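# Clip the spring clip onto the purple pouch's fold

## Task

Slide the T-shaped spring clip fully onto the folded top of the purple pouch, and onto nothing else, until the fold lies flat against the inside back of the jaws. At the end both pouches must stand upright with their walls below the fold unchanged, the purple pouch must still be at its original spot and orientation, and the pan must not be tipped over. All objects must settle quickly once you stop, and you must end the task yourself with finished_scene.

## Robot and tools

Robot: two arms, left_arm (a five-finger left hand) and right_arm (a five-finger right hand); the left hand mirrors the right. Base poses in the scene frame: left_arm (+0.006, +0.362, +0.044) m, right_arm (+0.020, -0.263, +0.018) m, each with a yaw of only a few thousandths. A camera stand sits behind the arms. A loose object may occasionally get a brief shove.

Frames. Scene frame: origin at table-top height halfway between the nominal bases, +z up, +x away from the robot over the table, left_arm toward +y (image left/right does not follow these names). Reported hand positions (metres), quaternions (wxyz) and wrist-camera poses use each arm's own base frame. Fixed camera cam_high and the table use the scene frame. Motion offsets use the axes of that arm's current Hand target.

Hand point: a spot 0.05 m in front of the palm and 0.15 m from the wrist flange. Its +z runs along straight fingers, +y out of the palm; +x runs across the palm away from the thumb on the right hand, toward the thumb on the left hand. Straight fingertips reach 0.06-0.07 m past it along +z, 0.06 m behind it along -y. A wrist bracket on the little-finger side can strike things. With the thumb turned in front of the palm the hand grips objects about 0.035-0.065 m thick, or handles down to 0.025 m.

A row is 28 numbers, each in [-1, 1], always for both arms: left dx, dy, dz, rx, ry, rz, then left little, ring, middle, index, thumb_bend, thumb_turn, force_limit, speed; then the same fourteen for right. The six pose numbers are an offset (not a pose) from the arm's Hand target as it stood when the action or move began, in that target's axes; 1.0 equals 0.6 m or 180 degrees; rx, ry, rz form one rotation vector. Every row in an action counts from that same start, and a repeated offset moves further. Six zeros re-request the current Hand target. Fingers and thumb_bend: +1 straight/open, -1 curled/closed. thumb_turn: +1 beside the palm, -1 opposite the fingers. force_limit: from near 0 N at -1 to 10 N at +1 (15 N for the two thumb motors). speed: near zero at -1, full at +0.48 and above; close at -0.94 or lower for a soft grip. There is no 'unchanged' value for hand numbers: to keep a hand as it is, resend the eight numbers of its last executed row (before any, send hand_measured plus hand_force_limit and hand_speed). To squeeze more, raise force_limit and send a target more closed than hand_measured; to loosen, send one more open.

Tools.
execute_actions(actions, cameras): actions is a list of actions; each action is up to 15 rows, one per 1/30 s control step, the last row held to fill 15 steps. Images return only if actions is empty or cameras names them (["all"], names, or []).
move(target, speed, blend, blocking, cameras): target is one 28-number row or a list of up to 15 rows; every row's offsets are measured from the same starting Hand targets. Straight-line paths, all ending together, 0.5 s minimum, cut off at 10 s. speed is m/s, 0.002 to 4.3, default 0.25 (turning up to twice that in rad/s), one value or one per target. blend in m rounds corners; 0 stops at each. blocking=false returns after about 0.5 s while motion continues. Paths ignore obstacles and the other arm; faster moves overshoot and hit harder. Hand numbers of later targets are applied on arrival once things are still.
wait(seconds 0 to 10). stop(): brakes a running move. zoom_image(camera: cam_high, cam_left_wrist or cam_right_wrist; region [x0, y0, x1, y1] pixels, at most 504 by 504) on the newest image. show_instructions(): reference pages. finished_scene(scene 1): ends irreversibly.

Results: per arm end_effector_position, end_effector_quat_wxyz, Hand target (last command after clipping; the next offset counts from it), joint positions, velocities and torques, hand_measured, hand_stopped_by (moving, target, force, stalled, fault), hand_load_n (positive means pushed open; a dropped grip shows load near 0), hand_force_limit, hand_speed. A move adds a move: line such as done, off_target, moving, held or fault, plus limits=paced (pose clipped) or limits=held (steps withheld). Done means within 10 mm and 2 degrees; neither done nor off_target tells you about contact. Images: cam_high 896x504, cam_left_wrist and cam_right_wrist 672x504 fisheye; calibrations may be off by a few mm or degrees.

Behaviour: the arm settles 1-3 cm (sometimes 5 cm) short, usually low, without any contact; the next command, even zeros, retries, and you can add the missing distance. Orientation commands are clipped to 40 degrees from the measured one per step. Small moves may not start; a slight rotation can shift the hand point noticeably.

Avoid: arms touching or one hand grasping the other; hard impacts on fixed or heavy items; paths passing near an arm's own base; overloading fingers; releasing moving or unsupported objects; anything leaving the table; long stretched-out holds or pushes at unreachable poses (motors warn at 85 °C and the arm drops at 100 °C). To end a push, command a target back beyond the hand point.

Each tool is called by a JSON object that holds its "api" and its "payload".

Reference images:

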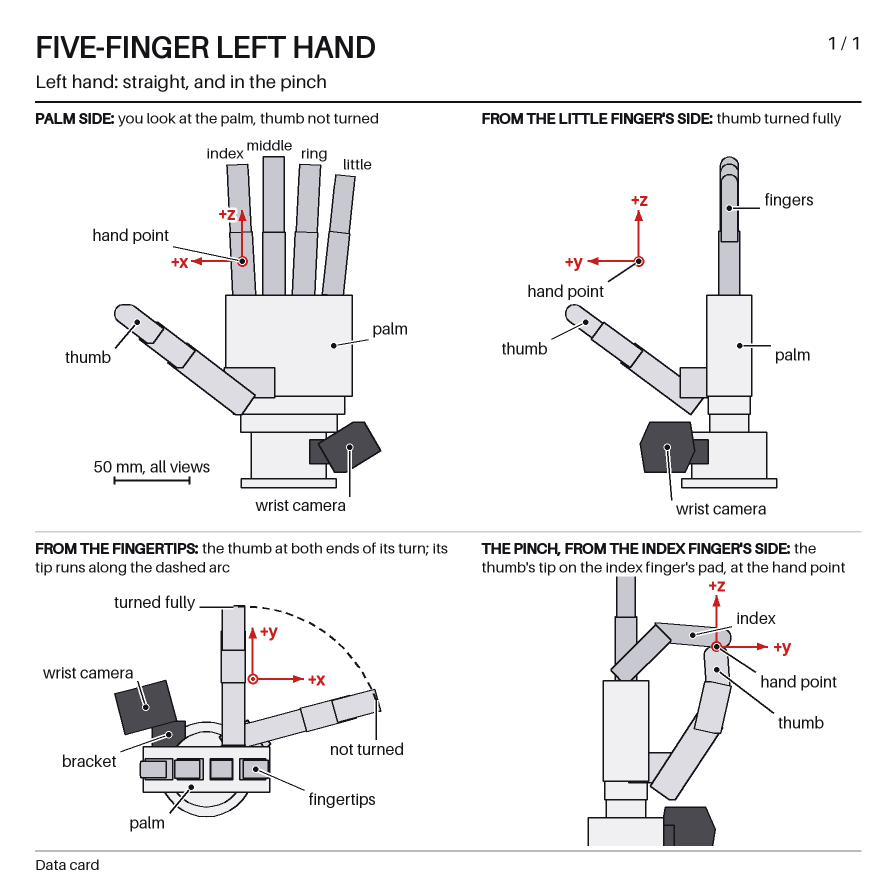

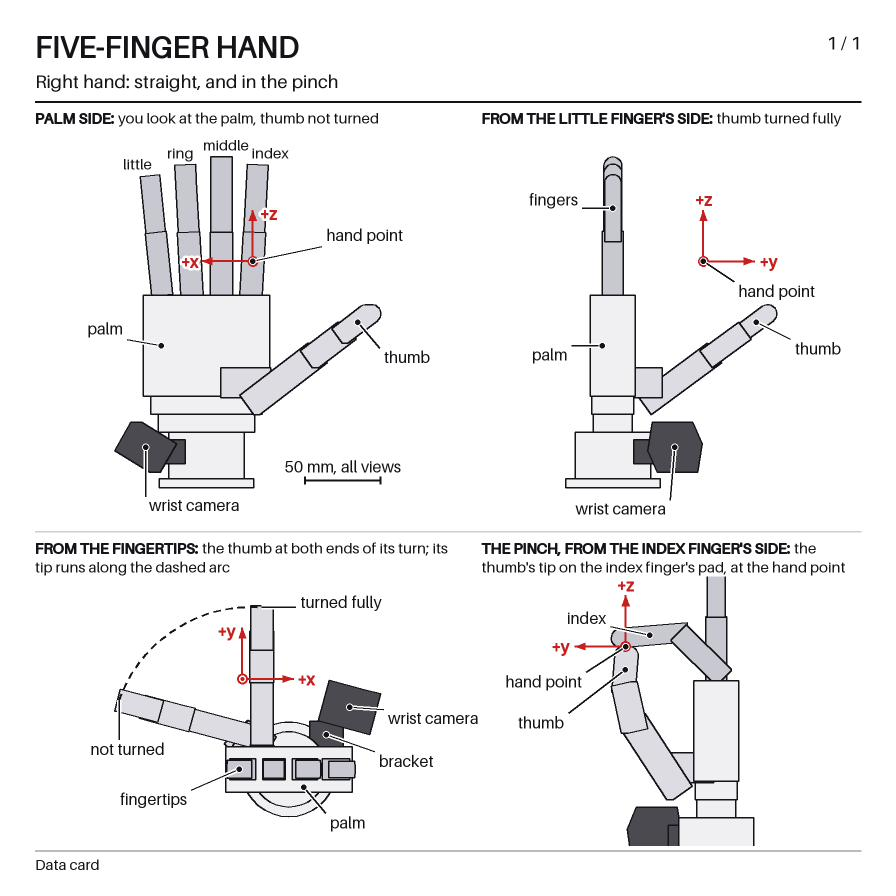

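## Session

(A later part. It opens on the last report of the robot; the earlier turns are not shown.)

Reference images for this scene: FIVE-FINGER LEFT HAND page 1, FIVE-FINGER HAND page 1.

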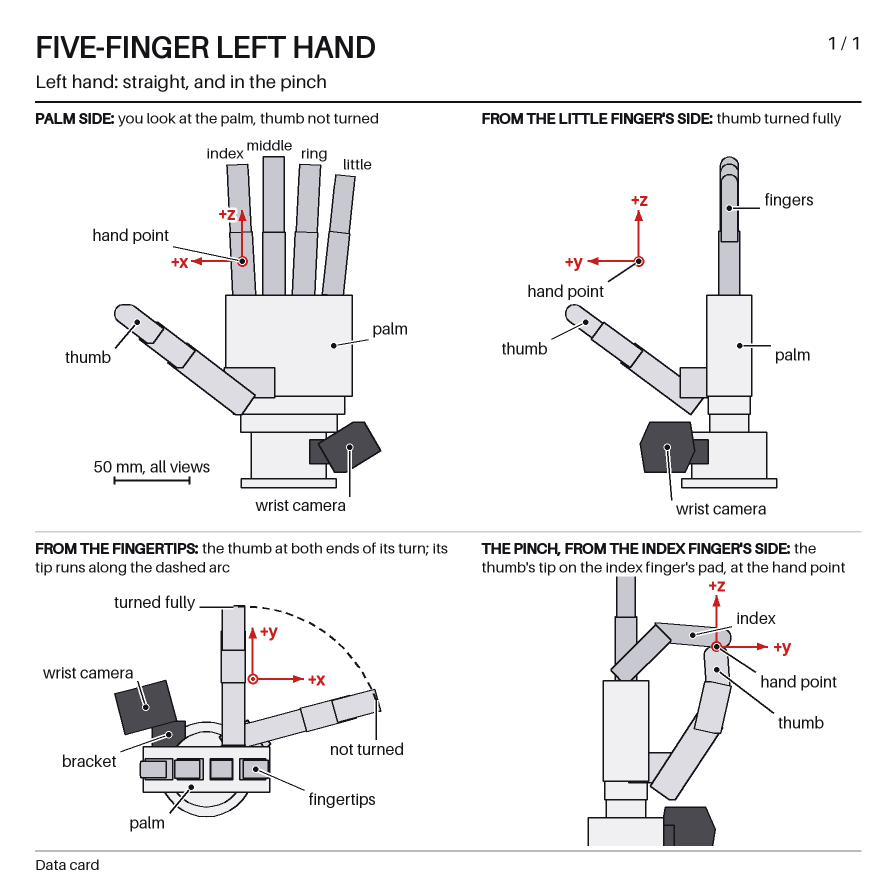

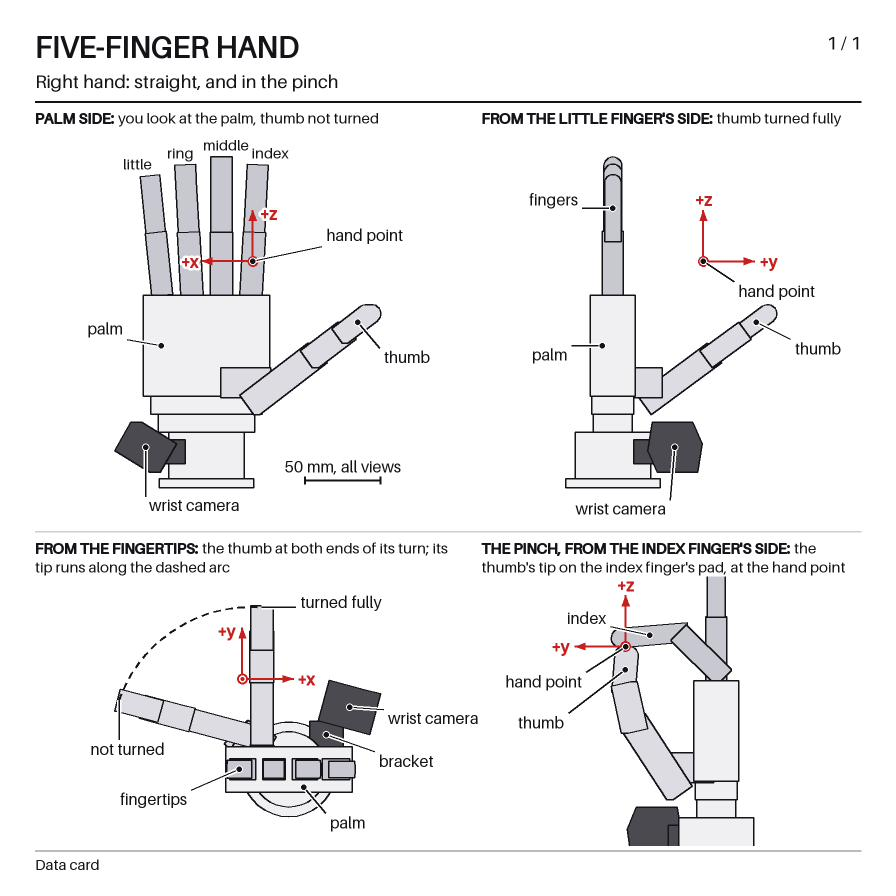

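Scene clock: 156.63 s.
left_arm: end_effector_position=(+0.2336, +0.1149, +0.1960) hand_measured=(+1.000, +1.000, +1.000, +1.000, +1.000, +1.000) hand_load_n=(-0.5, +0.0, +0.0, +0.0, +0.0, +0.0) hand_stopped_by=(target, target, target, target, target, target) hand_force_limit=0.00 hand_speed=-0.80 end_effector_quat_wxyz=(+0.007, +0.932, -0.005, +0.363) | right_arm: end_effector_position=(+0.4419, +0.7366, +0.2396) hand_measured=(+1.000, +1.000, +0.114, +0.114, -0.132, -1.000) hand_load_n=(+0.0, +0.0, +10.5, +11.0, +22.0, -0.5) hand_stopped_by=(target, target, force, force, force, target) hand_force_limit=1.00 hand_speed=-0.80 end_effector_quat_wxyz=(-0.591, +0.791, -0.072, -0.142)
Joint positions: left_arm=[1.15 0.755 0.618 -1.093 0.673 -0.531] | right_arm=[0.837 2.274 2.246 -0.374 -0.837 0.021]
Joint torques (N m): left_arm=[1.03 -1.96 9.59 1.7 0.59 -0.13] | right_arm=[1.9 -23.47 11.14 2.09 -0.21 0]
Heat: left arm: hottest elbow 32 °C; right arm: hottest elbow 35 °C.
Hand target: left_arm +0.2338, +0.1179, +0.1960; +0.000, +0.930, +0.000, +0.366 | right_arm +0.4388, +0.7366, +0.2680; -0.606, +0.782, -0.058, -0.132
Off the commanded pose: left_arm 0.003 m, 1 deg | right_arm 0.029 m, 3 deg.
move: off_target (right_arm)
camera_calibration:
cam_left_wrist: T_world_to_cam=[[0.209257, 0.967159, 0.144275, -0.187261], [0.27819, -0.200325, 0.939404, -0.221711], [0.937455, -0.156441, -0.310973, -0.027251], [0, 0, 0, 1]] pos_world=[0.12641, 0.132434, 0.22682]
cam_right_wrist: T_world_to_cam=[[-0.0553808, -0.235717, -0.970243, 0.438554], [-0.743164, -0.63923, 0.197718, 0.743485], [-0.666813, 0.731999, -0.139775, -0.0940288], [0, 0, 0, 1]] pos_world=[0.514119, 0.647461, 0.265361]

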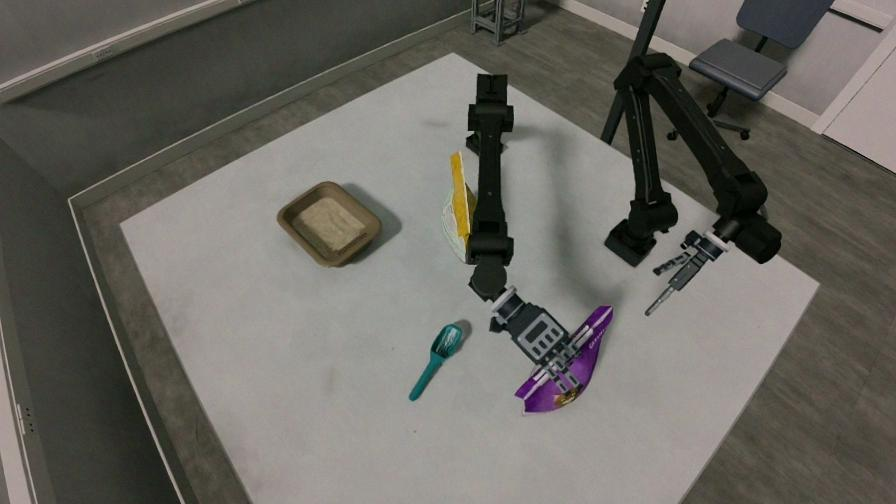

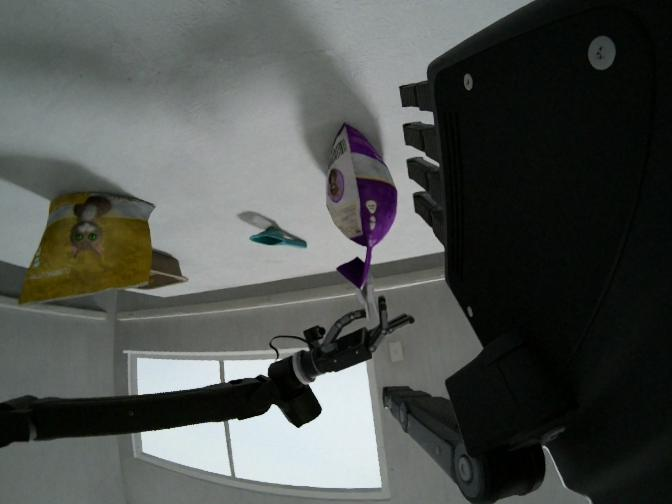

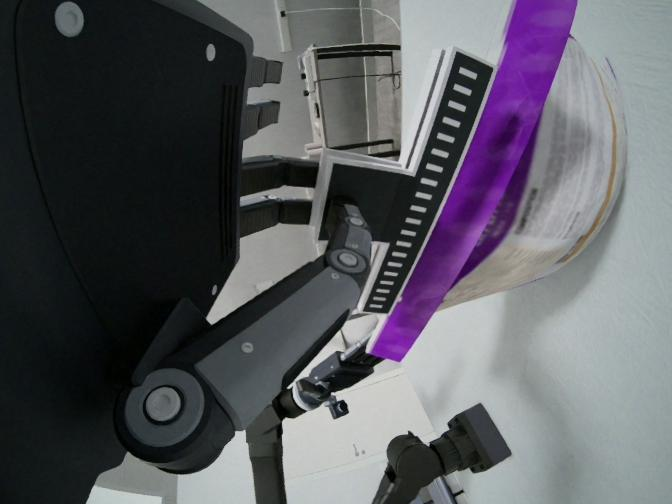

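{"api": "move", "payload": {"target": [0,0,0,0,0,0,1,1,1,1,1,1,0,-0.8,0.001,0.0192,0.0085,0,0,0,1,1,0.08,0.08,-0.24,-1,1,-0.8], "speed": 0.05, "cameras": ["all"]}}

{"api": "zoom_image", "payload": {"camera": "cam_high", "region": [525, 355, 565, 395]}}

{"api": "zoom_image", "payload": {"camera": "cam_high", "region": [565, 310, 605, 350]}}

{"api": "zoom_image", "payload": {"camera": "cam_left_wrist", "region": [340, 250, 390, 310]}}

Scene clock: 158.30 s.
left_arm: end_effector_position=(+0.2336, +0.1149, +0.1960) hand_measured=(+1.000, +1.000, +1.000, +1.000, +1.000, +1.000) hand_load_n=(+0.0, +0.0, +0.0, +0.0, +0.0, +0.0) hand_stopped_by=(target, target, target, target, target, target) hand_force_limit=0.00 hand_speed=-0.80 end_effector_quat_wxyz=(+0.007, +0.932, -0.005, +0.363) | right_arm: end_effector_position=(+0.4418, +0.7365, +0.2278) hand_measured=(+1.000, +1.000, +0.114, +0.114, -0.132, -1.000) hand_load_n=(+0.0, +0.0, +10.5, +11.0, +22.5, +0.0) hand_stopped_by=(target, target, force, force, force, target) hand_force_limit=1.00 hand_speed=-0.80 end_effector_quat_wxyz=(-0.592, +0.790, -0.072, -0.141)
Joint positions: left_arm=[1.15 0.755 0.618 -1.093 0.673 -0.531] | right_arm=[0.837 2.274 2.214 -0.339 -0.837 0.021]
Joint torques (N m): left_arm=[0.91 -1.9 9.61 1.65 0.59 -0.13] | right_arm=[2.32 -23.59 10.85 2.07 -0.06 0.03]
Heat: left arm: hottest elbow 32 °C; right arm: hottest elbow 35 °C.
Hand target: left_arm +0.2338, +0.1179, +0.1960; +0.000, +0.930, +0.000, +0.366 | right_arm +0.4358, +0.7386, +0.2558; -0.606, +0.782, -0.058, -0.133
Off the commanded pose: left_arm 0.003 m, 1 deg | right_arm 0.029 m, 3 deg.
move: off_target (right_arm)
camera_calibration:
cam_left_wrist: T_world_to_cam=[[0.209257, 0.967159, 0.144275, -0.187261], [0.27819, -0.200325, 0.939404, -0.221711], [0.937455, -0.156441, -0.310973, -0.027251], [0, 0, 0, 1]] pos_world=[0.12641, 0.132434, 0.22682]
cam_right_wrist: T_world_to_cam=[[-0.0535152, -0.233494, -0.970884, 0.424715], [-0.743574, -0.639644, 0.194818, 0.746844], [-0.666509, 0.73235, -0.13939, -0.0960933], [0, 0, 0, 1]] pos_world=[0.514015, 0.647257, 0.253456]

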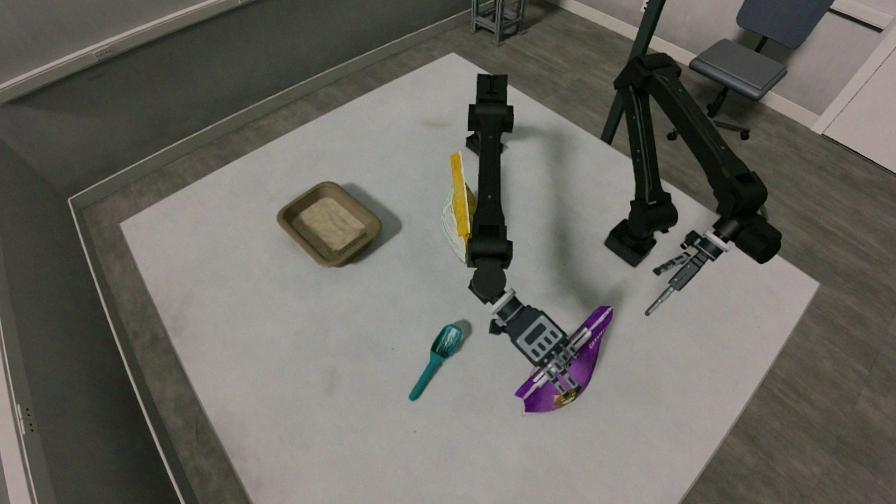

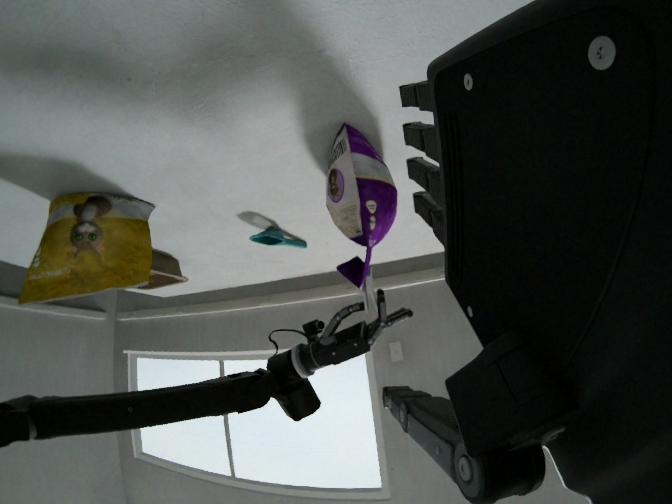

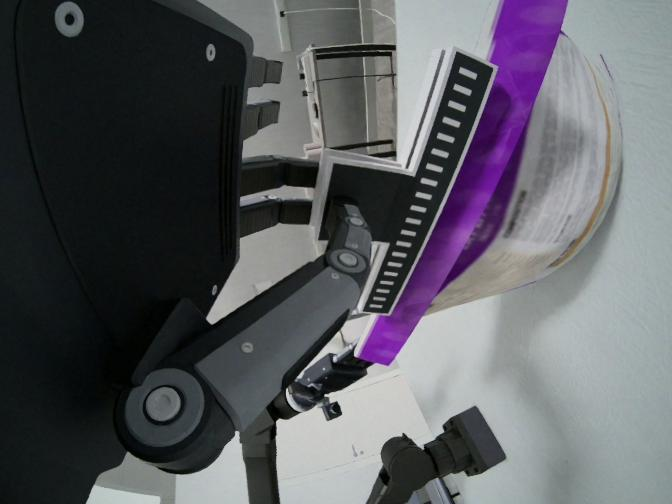

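Scaled by 12.600 from the camera's 896x504 image, which has a finer 1280x720 frame.

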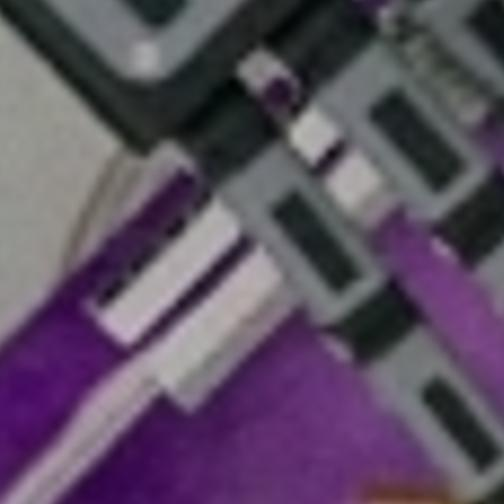

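Scaled by 12.600 from the camera's 896x504 image, which has a finer 1280x720 frame.

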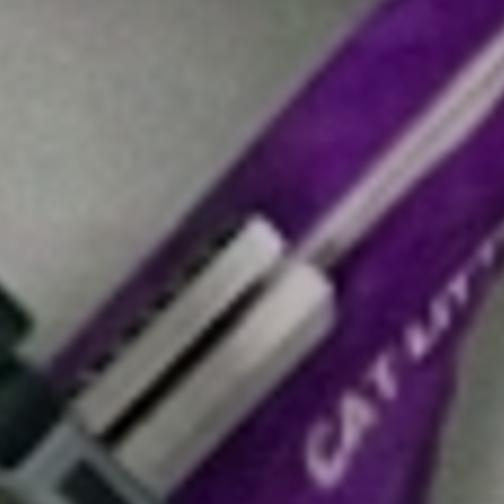

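Scaled by 8.400 from the camera's 672x504 image, which has a finer 960x720 frame.

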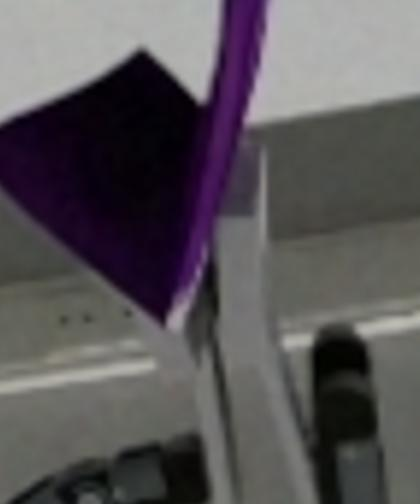

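{"api": "move", "payload": {"target": [0,0,0,0,0,0,1,1,1,1,1,1,0,-0.8,0.0003,0.0178,-0.0008,0.0444,0,0,1,1,0.08,0.08,-0.24,-1,1,-0.8], "speed": 0.05, "cameras": ["all"]}}

{"api": "zoom_image", "payload": {"camera": "cam_high", "region": [525, 355, 565, 395]}}

{"api": "zoom_image", "payload": {"camera": "cam_high", "region": [565, 310, 605, 350]}}

{"api": "zoom_image", "payload": {"camera": "cam_left_wrist", "region": [340, 250, 390, 310]}}

Scene clock: 161.60 s.
left_arm: end_effector_position=(+0.2336, +0.1149, +0.1960) hand_measured=(+1.000, +1.000, +1.000, +1.000, +1.000, +1.000) hand_load_n=(+0.0, +0.0, +0.0, +0.0, +0.0, +0.0) hand_stopped_by=(target, target, target, target, target, target) hand_force_limit=0.00 hand_speed=-0.80 end_effector_quat_wxyz=(+0.007, +0.932, -0.005, +0.363) | right_arm: end_effector_position=(+0.4380, +0.7362, +0.2193) hand_measured=(+1.000, +1.000, +0.114, +0.114, -0.132, -1.000) hand_load_n=(+0.0, +0.0, +11.0, +11.5, +20.5, -1.0) hand_stopped_by=(target, target, force, force, force, target) hand_force_limit=1.00 hand_speed=-0.80 end_effector_quat_wxyz=(-0.648, +0.747, -0.074, -0.132)
Joint positions: left_arm=[1.15 0.755 0.618 -1.093 0.673 -0.531] | right_arm=[0.834 2.22 1.995 0.037 -0.83 0.161]
Joint torques (N m): left_arm=[0.85 -2.02 9.65 1.68 0.6 -0.12] | right_arm=[1.9 -22.95 10.29 2.04 0.06 0.15]
Heat: left arm: hottest elbow 32 °C; right arm: hottest elbow 35 °C.
Hand target: left_arm +0.2338, +0.1179, +0.1960; +0.000, +0.930, +0.000, +0.366 | right_arm +0.4334, +0.7353, +0.2459; -0.659, +0.738, -0.067, -0.128
Off the commanded pose: left_arm 0.003 m, 1 deg | right_arm 0.027 m, 2 deg.
move: off_target (right_arm)
camera_calibration:
cam_left_wrist: T_world_to_cam=[[0.209257, 0.967159, 0.144275, -0.187261], [0.27819, -0.200325, 0.939404, -0.221711], [0.937455, -0.156441, -0.310973, -0.027251], [0, 0, 0, 1]] pos_world=[0.12641, 0.132434, 0.22682]
cam_right_wrist: T_world_to_cam=[[-0.0528553, -0.0955312, -0.994022, 0.319401], [-0.767715, -0.632681, 0.101626, 0.771306], [-0.638608, 0.768497, -0.0399002, -0.160327], [0, 0, 0, 1]] pos_world=[0.506639, 0.641715, 0.23271]

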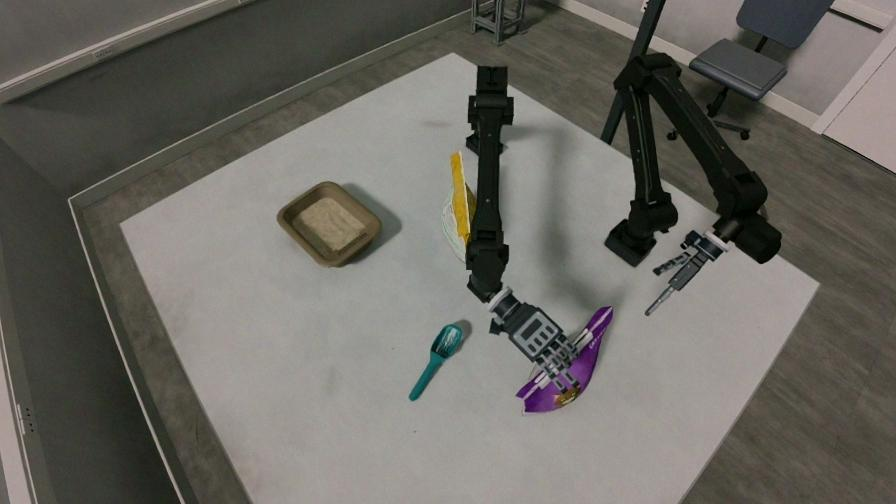

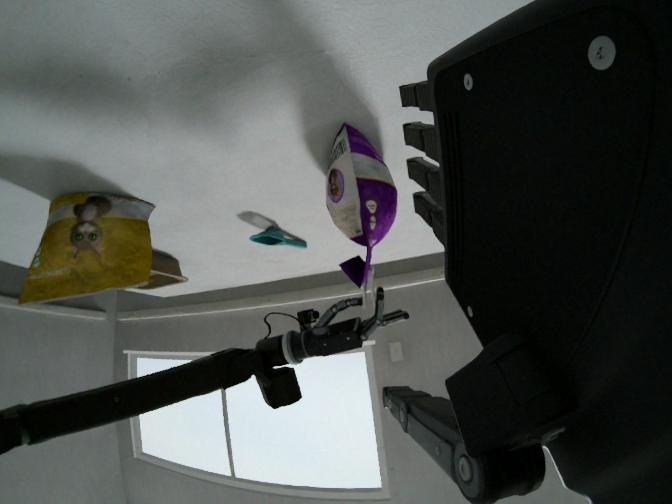

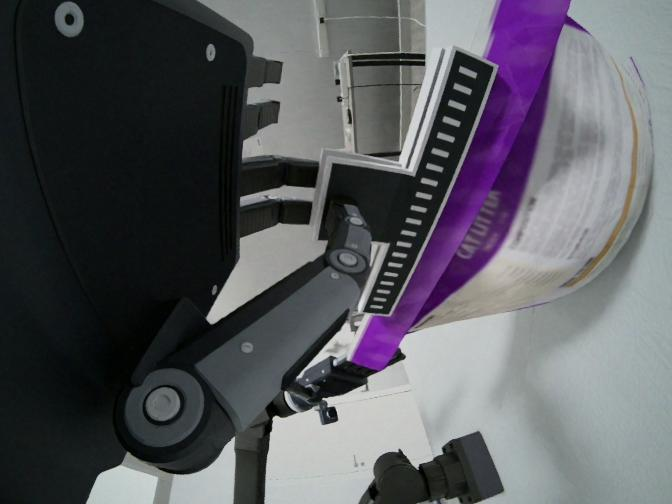

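Scaled by 12.600 from the camera's 896x504 image, which has a finer 1280x720 frame.

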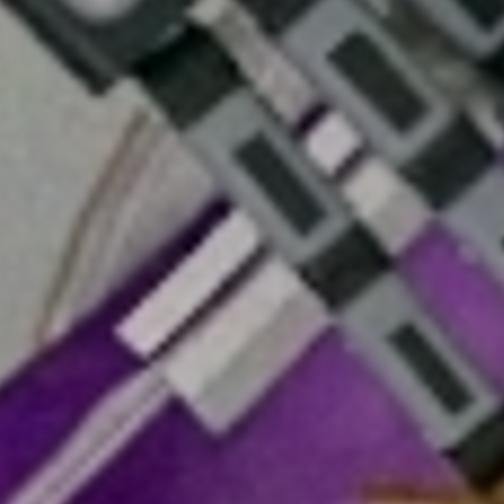

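Scaled by 12.600 from the camera's 896x504 image, which has a finer 1280x720 frame.

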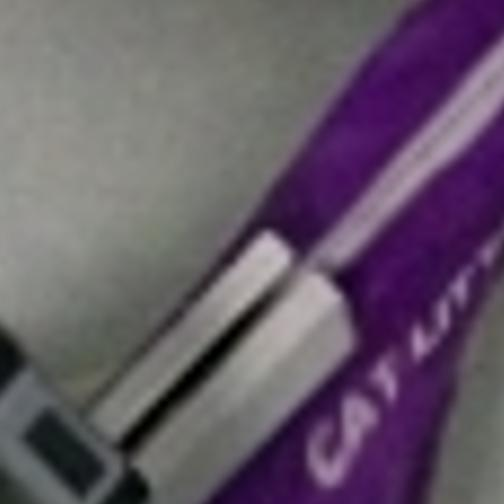

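Scaled by 8.400 from the camera's 672x504 image, which has a finer 960x720 frame.

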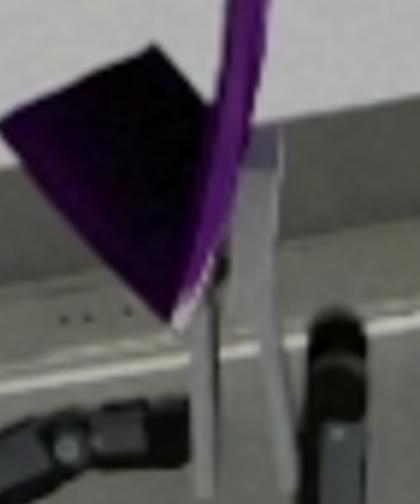

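{"api": "move", "payload": {"target": [0,0,0,0,0,0,1,1,1,1,1,1,0,-0.8,0,0.012,0.0015,0,0,0,1,1,0.08,0.08,-0.24,-1,1,-0.8], "speed": 0.05, "cameras": ["all"]}}

{"api": "zoom_image", "payload": {"camera": "cam_high", "region": [525, 355, 565, 395]}}

{"api": "zoom_image", "payload": {"camera": "cam_high", "region": [565, 310, 605, 350]}}

{"api": "zoom_image", "payload": {"camera": "cam_left_wrist", "region": [340, 240, 390, 310]}}

Scene clock: 163.67 s.
left_arm: end_effector_position=(+0.2336, +0.1149, +0.1960) hand_measured=(+1.000, +1.000, +1.000, +1.000, +1.000, +1.000) hand_load_n=(+0.5, +0.5, +0.0, +0.0, +0.0, +0.0) hand_stopped_by=(target, target, target, target, target, target) hand_force_limit=0.00 hand_speed=-0.80 end_effector_quat_wxyz=(+0.007, +0.932, -0.005, +0.363) | right_arm: end_effector_position=(+0.4372, +0.7353, +0.2165) hand_measured=(+1.000, +1.000, +0.114, +0.114, -0.132, -1.000) hand_load_n=(+0.0, +0.0, +11.5, +11.5, +20.0, -1.0) hand_stopped_by=(target, target, force, force, force, target) hand_force_limit=1.00 hand_speed=-0.80 end_effector_quat_wxyz=(-0.650, +0.745, -0.074, -0.131)
Joint positions: left_arm=[1.15 0.755 0.618 -1.093 0.673 -0.531] | right_arm=[0.834 2.217 1.979 0.057 -0.829 0.164]
Joint torques (N m): left_arm=[1.03 -1.85 9.57 1.69 0.59 -0.14] | right_arm=[2.08 -22.65 10.13 2.02 0.09 0.13]
Heat: left arm: hottest elbow 32 °C; right arm: hottest shoulder 35 °C.
Hand target: left_arm +0.2338, +0.1179, +0.1960; +0.000, +0.930, +0.000, +0.366 | right_arm +0.4313, +0.7354, +0.2389; -0.659, +0.738, -0.067, -0.128
Off the commanded pose: left_arm 0.003 m, 1 deg | right_arm 0.023 m, 2 deg.
move: off_target (right_arm)
camera_calibration:
cam_left_wrist: T_world_to_cam=[[0.209257, 0.967159, 0.144275, -0.187261], [0.27819, -0.200325, 0.939404, -0.221711], [0.937455, -0.156441, -0.310973, -0.027251], [0, 0, 0, 1]] pos_world=[0.12641, 0.132434, 0.22682]
cam_right_wrist: T_world_to_cam=[[-0.0514386, -0.0911742, -0.994506, 0.312756], [-0.769099, -0.63162, 0.0976856, 0.771074], [-0.637056, 0.769898, -0.0376324, -0.162446], [0, 0, 0, 1]] pos_world=[0.505632, 0.640608, 0.229601]

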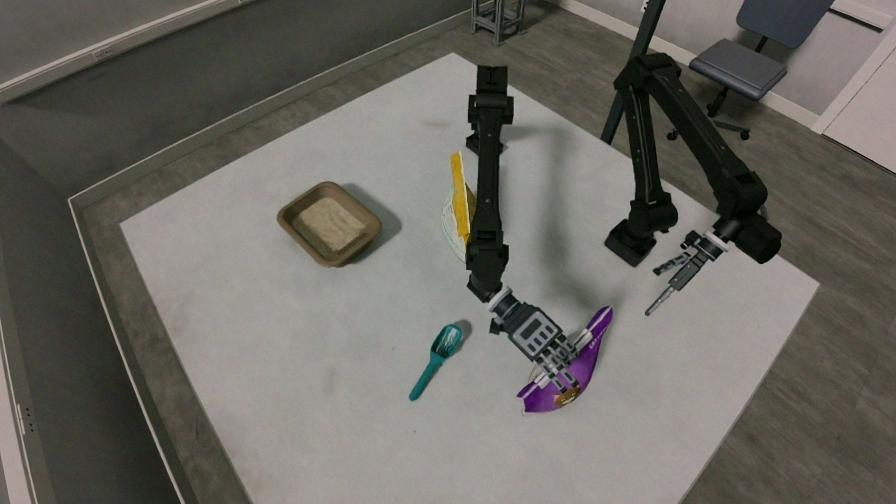

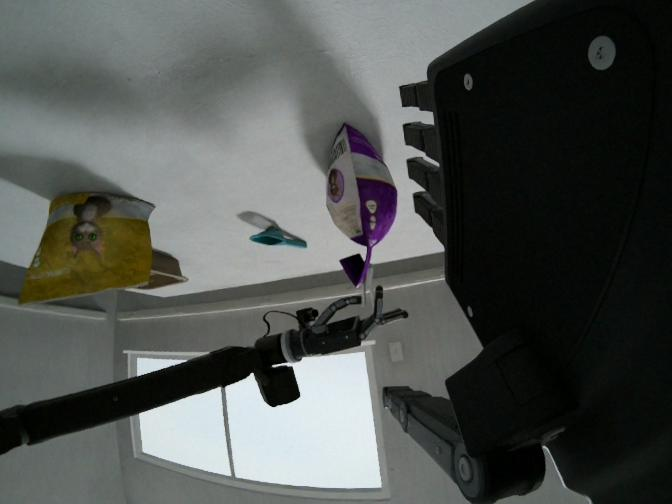

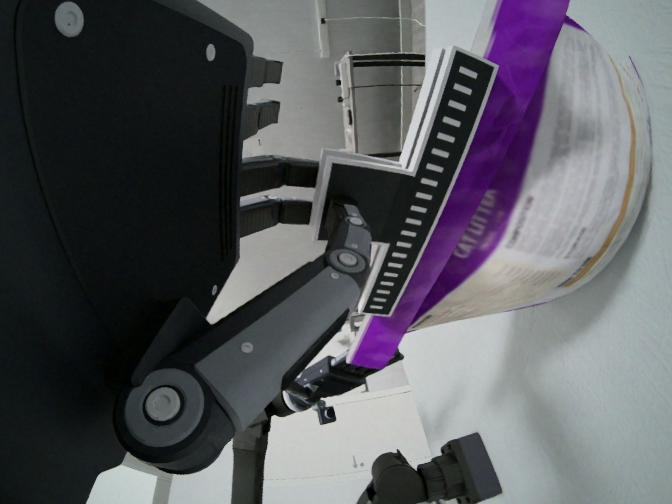

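Scaled by 12.600 from the camera's 896x504 image, which has a finer 1280x720 frame.

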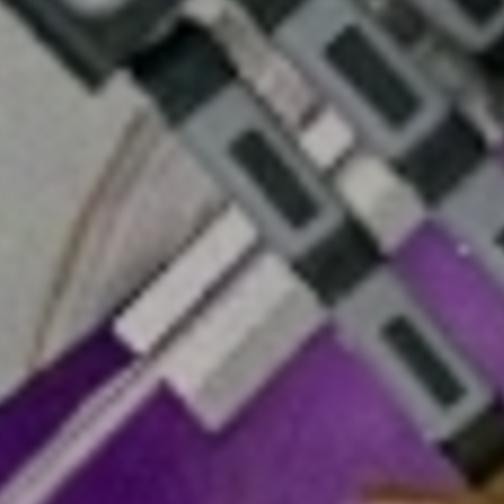

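Scaled by 12.600 from the camera's 896x504 image, which has a finer 1280x720 frame.

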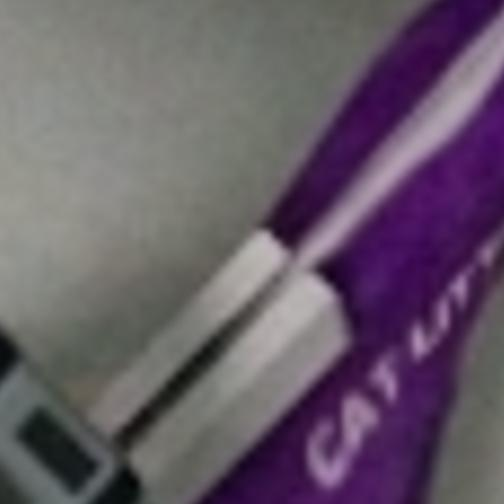

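Scaled by 7.200 from the camera's 672x504 image, which has a finer 960x720 frame.

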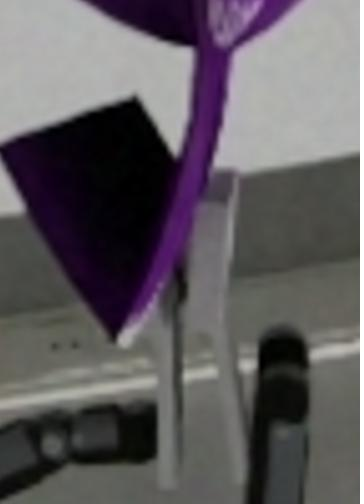

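{"api": "move", "payload": {"target": [0,0,0,0,0,0,1,1,1,1,1,1,0,-0.8,0,0.012,0.0015,0,0,0,1,1,0.08,0.08,-0.24,-1,1,-0.8], "speed": 0.05, "cameras": ["all"]}}

{"api": "zoom_image", "payload": {"camera": "cam_high", "region": [525, 355, 565, 395]}}

{"api": "zoom_image", "payload": {"camera": "cam_high", "region": [565, 310, 605, 350]}}

{"api": "zoom_image", "payload": {"camera": "cam_left_wrist", "region": [340, 240, 390, 310]}}

{"api": "zoom_image", "payload": {"camera": "cam_right_wrist", "region": [300, 0, 600, 380]}}

Scene clock: 165.60 s.
left_arm: end_effector_position=(+0.2336, +0.1149, +0.1960) hand_measured=(+1.000, +1.000, +1.000, +1.000, +1.000, +1.000) hand_load_n=(+0.0, +0.0, +0.0, +0.0, +0.0, +0.0) hand_stopped_by=(target, target, target, target, target, target) hand_force_limit=0.00 hand_speed=-0.80 end_effector_quat_wxyz=(+0.007, +0.932, -0.005, +0.363) | right_arm: end_effector_position=(+0.4369, +0.7343, +0.2149) hand_measured=(+1.000, +1.000, +0.114, +0.114, -0.132, -1.000) hand_load_n=(+0.0, +0.0, +11.5, +12.0, +19.5, -1.0) hand_stopped_by=(target, target, force, force, force, target) hand_force_limit=1.00 hand_speed=-0.80 end_effector_quat_wxyz=(-0.652, +0.743, -0.074, -0.129)
Joint positions: left_arm=[1.15 0.755 0.618 -1.093 0.673 -0.531] | right_arm=[0.834 2.214 1.964 0.077 -0.826 0.167]
Joint torques (N m): left_arm=[0.97 -1.85 9.55 1.63 0.59 -0.12] | right_arm=[2.37 -22.36 9.88 1.94 0.09 0.1]
Heat: left arm: hottest elbow 32 °C; right arm: hottest shoulder 35 °C.
Hand target: left_arm +0.2338, +0.1179, +0.1960; +0.000, +0.930, +0.000, +0.366 | right_arm +0.4295, +0.7353, +0.2321; -0.659, +0.738, -0.067, -0.128
Off the commanded pose: left_arm 0.003 m, 1 deg | right_arm 0.019 m, 1 deg.
move: off_target (right_arm)
camera_calibration:
cam_left_wrist: T_world_to_cam=[[0.209257, 0.967159, 0.144275, -0.187261], [0.27819, -0.200325, 0.939404, -0.221711], [0.937455, -0.156441, -0.310973, -0.027251], [0, 0, 0, 1]] pos_world=[0.12641, 0.132434, 0.22682]
cam_right_wrist: T_world_to_cam=[[-0.0485815, -0.0851672, -0.995182, 0.305582], [-0.77123, -0.629938, 0.0915587, 0.771422], [-0.6347, 0.771962, -0.0350802, -0.165067], [0, 0, 0, 1]] pos_world=[0.505022, 0.639399, 0.227689]

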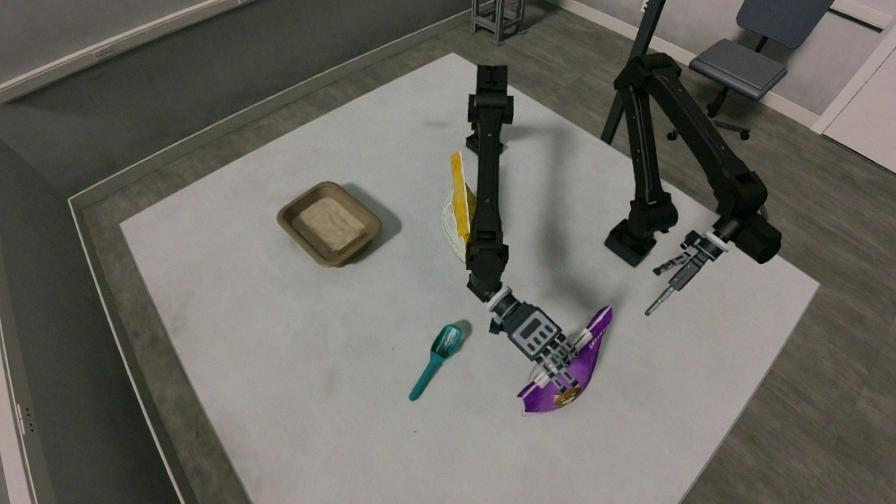

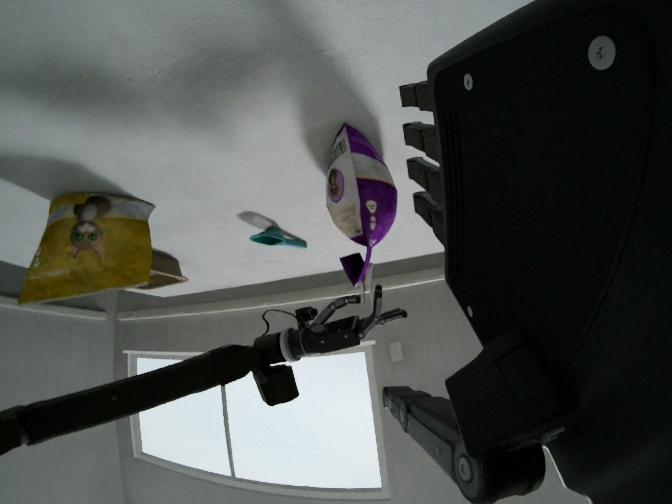

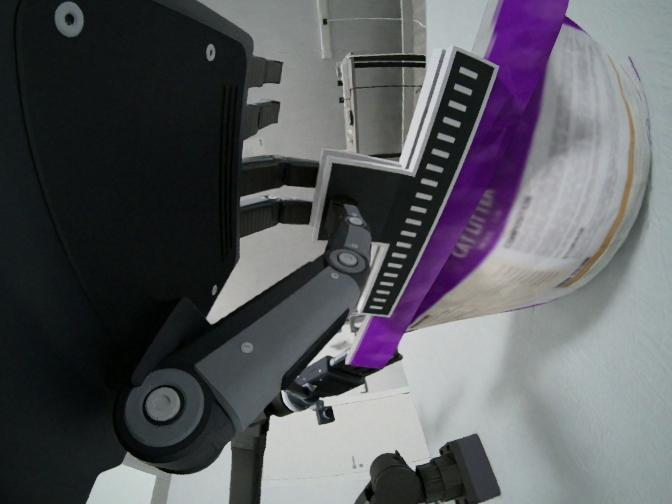

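Scaled by 12.600 from the camera's 896x504 image, which has a finer 1280x720 frame.

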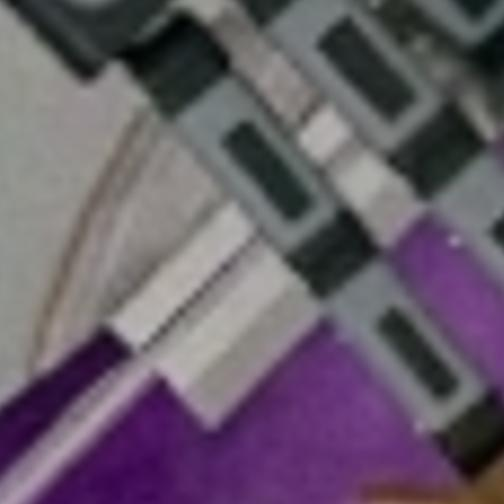

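Scaled by 12.600 from the camera's 896x504 image, which has a finer 1280x720 frame.

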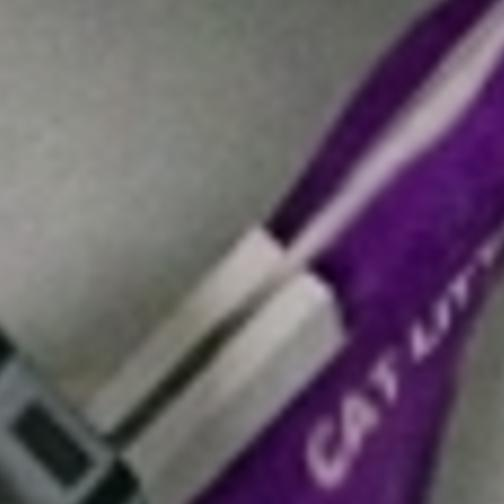

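Scaled by 7.200 from the camera's 672x504 image, which has a finer 960x720 frame.

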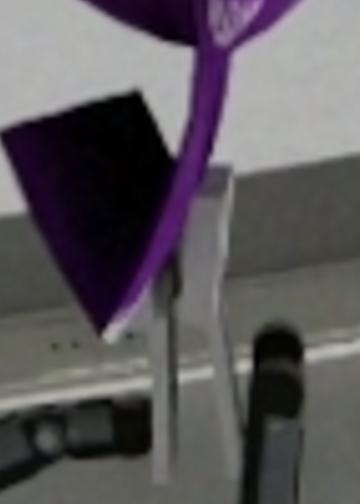

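Scaled by 1.326 from the camera's 672x504 image, which has a finer 960x720 frame.

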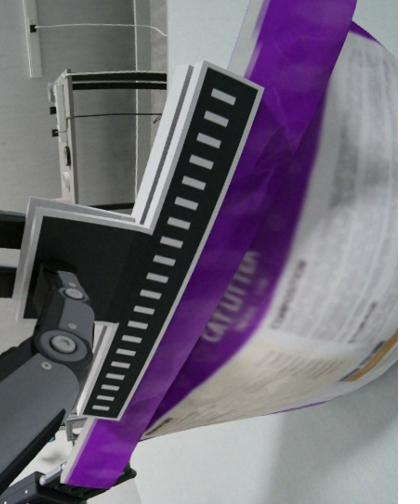

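{"api": "move", "payload": {"target": [0,0,0,0,0,0,1,1,1,1,1,1,0,-0.8,0,0,0,0,0,0,1,1,0.28,0.28,0.02,-1,1,-0.9], "speed": 0.05, "cameras": ["all"]}}

{"api": "zoom_image", "payload": {"camera": "cam_high", "region": [525, 355, 565, 395]}}

{"api": "zoom_image", "payload": {"camera": "cam_high", "region": [565, 310, 605, 350]}}

{"api": "zoom_image", "payload": {"camera": "cam_left_wrist", "region": [340, 240, 390, 310]}}

{"api": "zoom_image", "payload": {"camera": "cam_right_wrist", "region": [300, 0, 600, 380]}}

Scene clock: 168.60 s.
left_arm: end_effector_position=(+0.2336, +0.1149, +0.1960) hand_measured=(+1.000, +1.000, +1.000, +1.000, +1.000, +1.000) hand_load_n=(+0.0, +0.0, -0.5, +0.0, +0.0, +0.0) hand_stopped_by=(target, target, target, target, target, target) hand_force_limit=0.00 hand_speed=-0.80 end_effector_quat_wxyz=(+0.007, +0.932, -0.005, +0.363) | right_arm: end_effector_position=(+0.4374, +0.7336, +0.2160) hand_measured=(+1.000, +1.000, +0.280, +0.280, +0.020, -1.000) hand_load_n=(+0.0, +0.0, +1.5, +1.0, +1.0, +0.0) hand_stopped_by=(target, target, target, target, target, target) hand_force_limit=1.00 hand_speed=-0.90 end_effector_quat_wxyz=(-0.652, +0.743, -0.074, -0.129)
Joint positions: left_arm=[1.15 0.755 0.618 -1.093 0.673 -0.531] | right_arm=[0.833 2.212 1.963 0.077 -0.826 0.169]
Joint torques (N m): left_arm=[0.79 -1.79 9.61 1.69 0.59 -0.13] | right_arm=[2.43 -22.12 9.99 1.96 0.08 0.08]
Heat: left arm: hottest elbow 32 °C; right arm: hottest shoulder 35 °C.
Hand target: left_arm +0.2338, +0.1179, +0.1960; +0.000, +0.930, +0.000, +0.366 | right_arm +0.4293, +0.7354, +0.2321; -0.659, +0.738, -0.067, -0.128
Off the commanded pose: left_arm 0.003 m, 1 deg | right_arm 0.018 m, 1 deg.
move: off_target (right_arm)
camera_calibration:
cam_left_wrist: T_world_to_cam=[[0.209257, 0.967159, 0.144275, -0.187261], [0.27819, -0.200325, 0.939404, -0.221711], [0.937455, -0.156441, -0.310973, -0.027251], [0, 0, 0, 1]] pos_world=[0.12641, 0.132434, 0.22682]
cam_right_wrist: T_world_to_cam=[[-0.0498208, -0.0843425, -0.995191, 0.306621], [-0.771984, -0.628956, 0.0919508, 0.770736], [-0.633687, 0.772852, -0.0337759, -0.165462], [0, 0, 0, 1]] pos_world=[0.505421, 0.638498, 0.228688]

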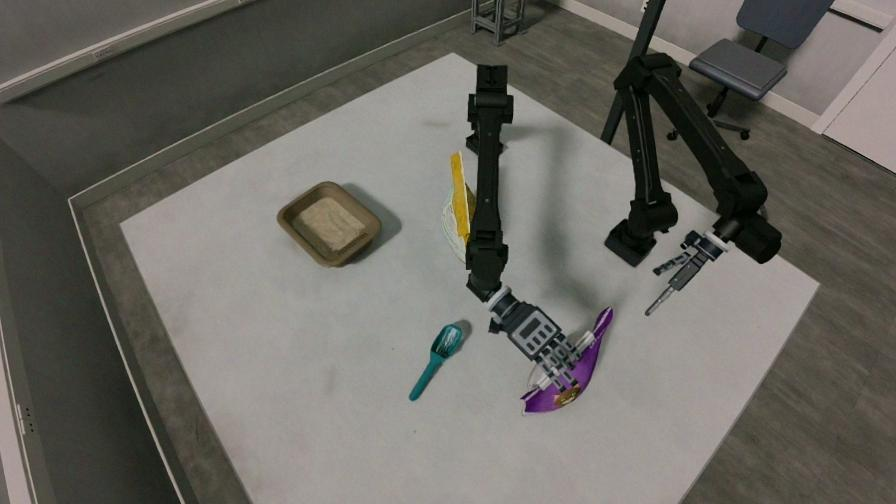

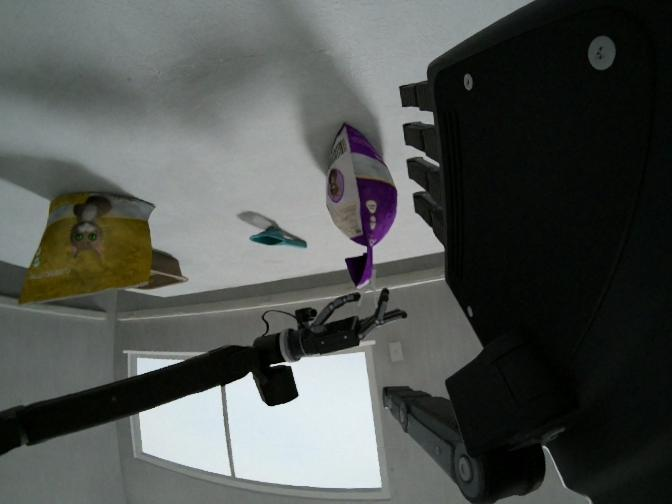

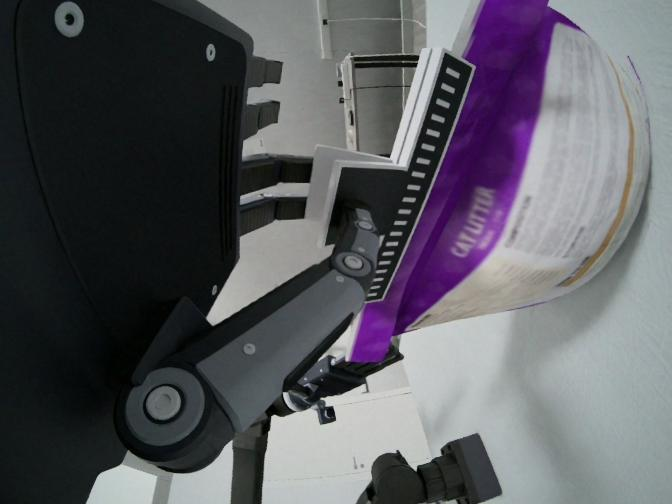

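Scaled by 12.600 from the camera's 896x504 image, which has a finer 1280x720 frame.

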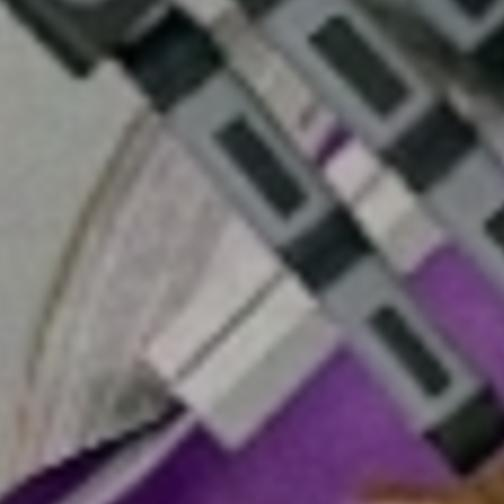

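Scaled by 12.600 from the camera's 896x504 image, which has a finer 1280x720 frame.

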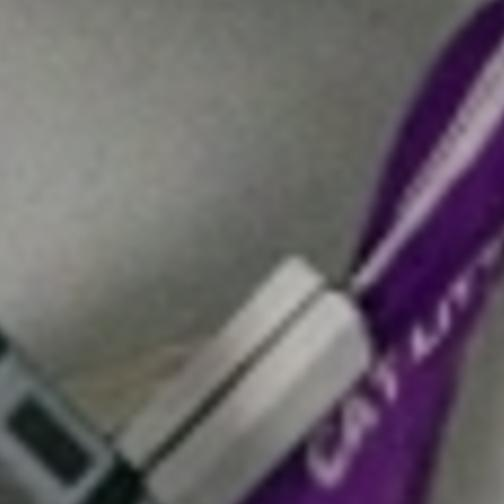

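Scaled by 7.200 from the camera's 672x504 image, which has a finer 960x720 frame.

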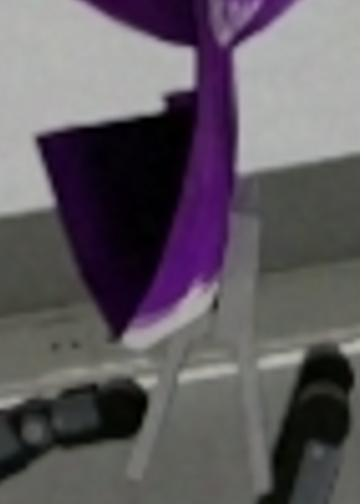

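Scaled by 1.326 from the camera's 672x504 image, which has a finer 960x720 frame.

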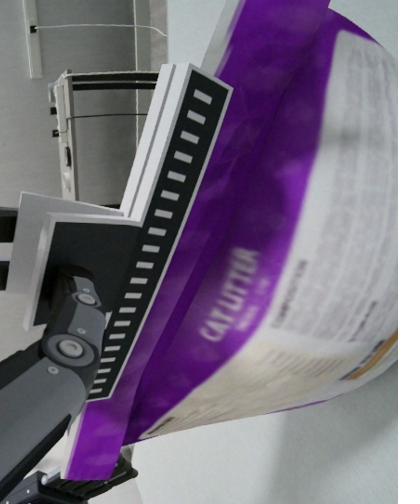

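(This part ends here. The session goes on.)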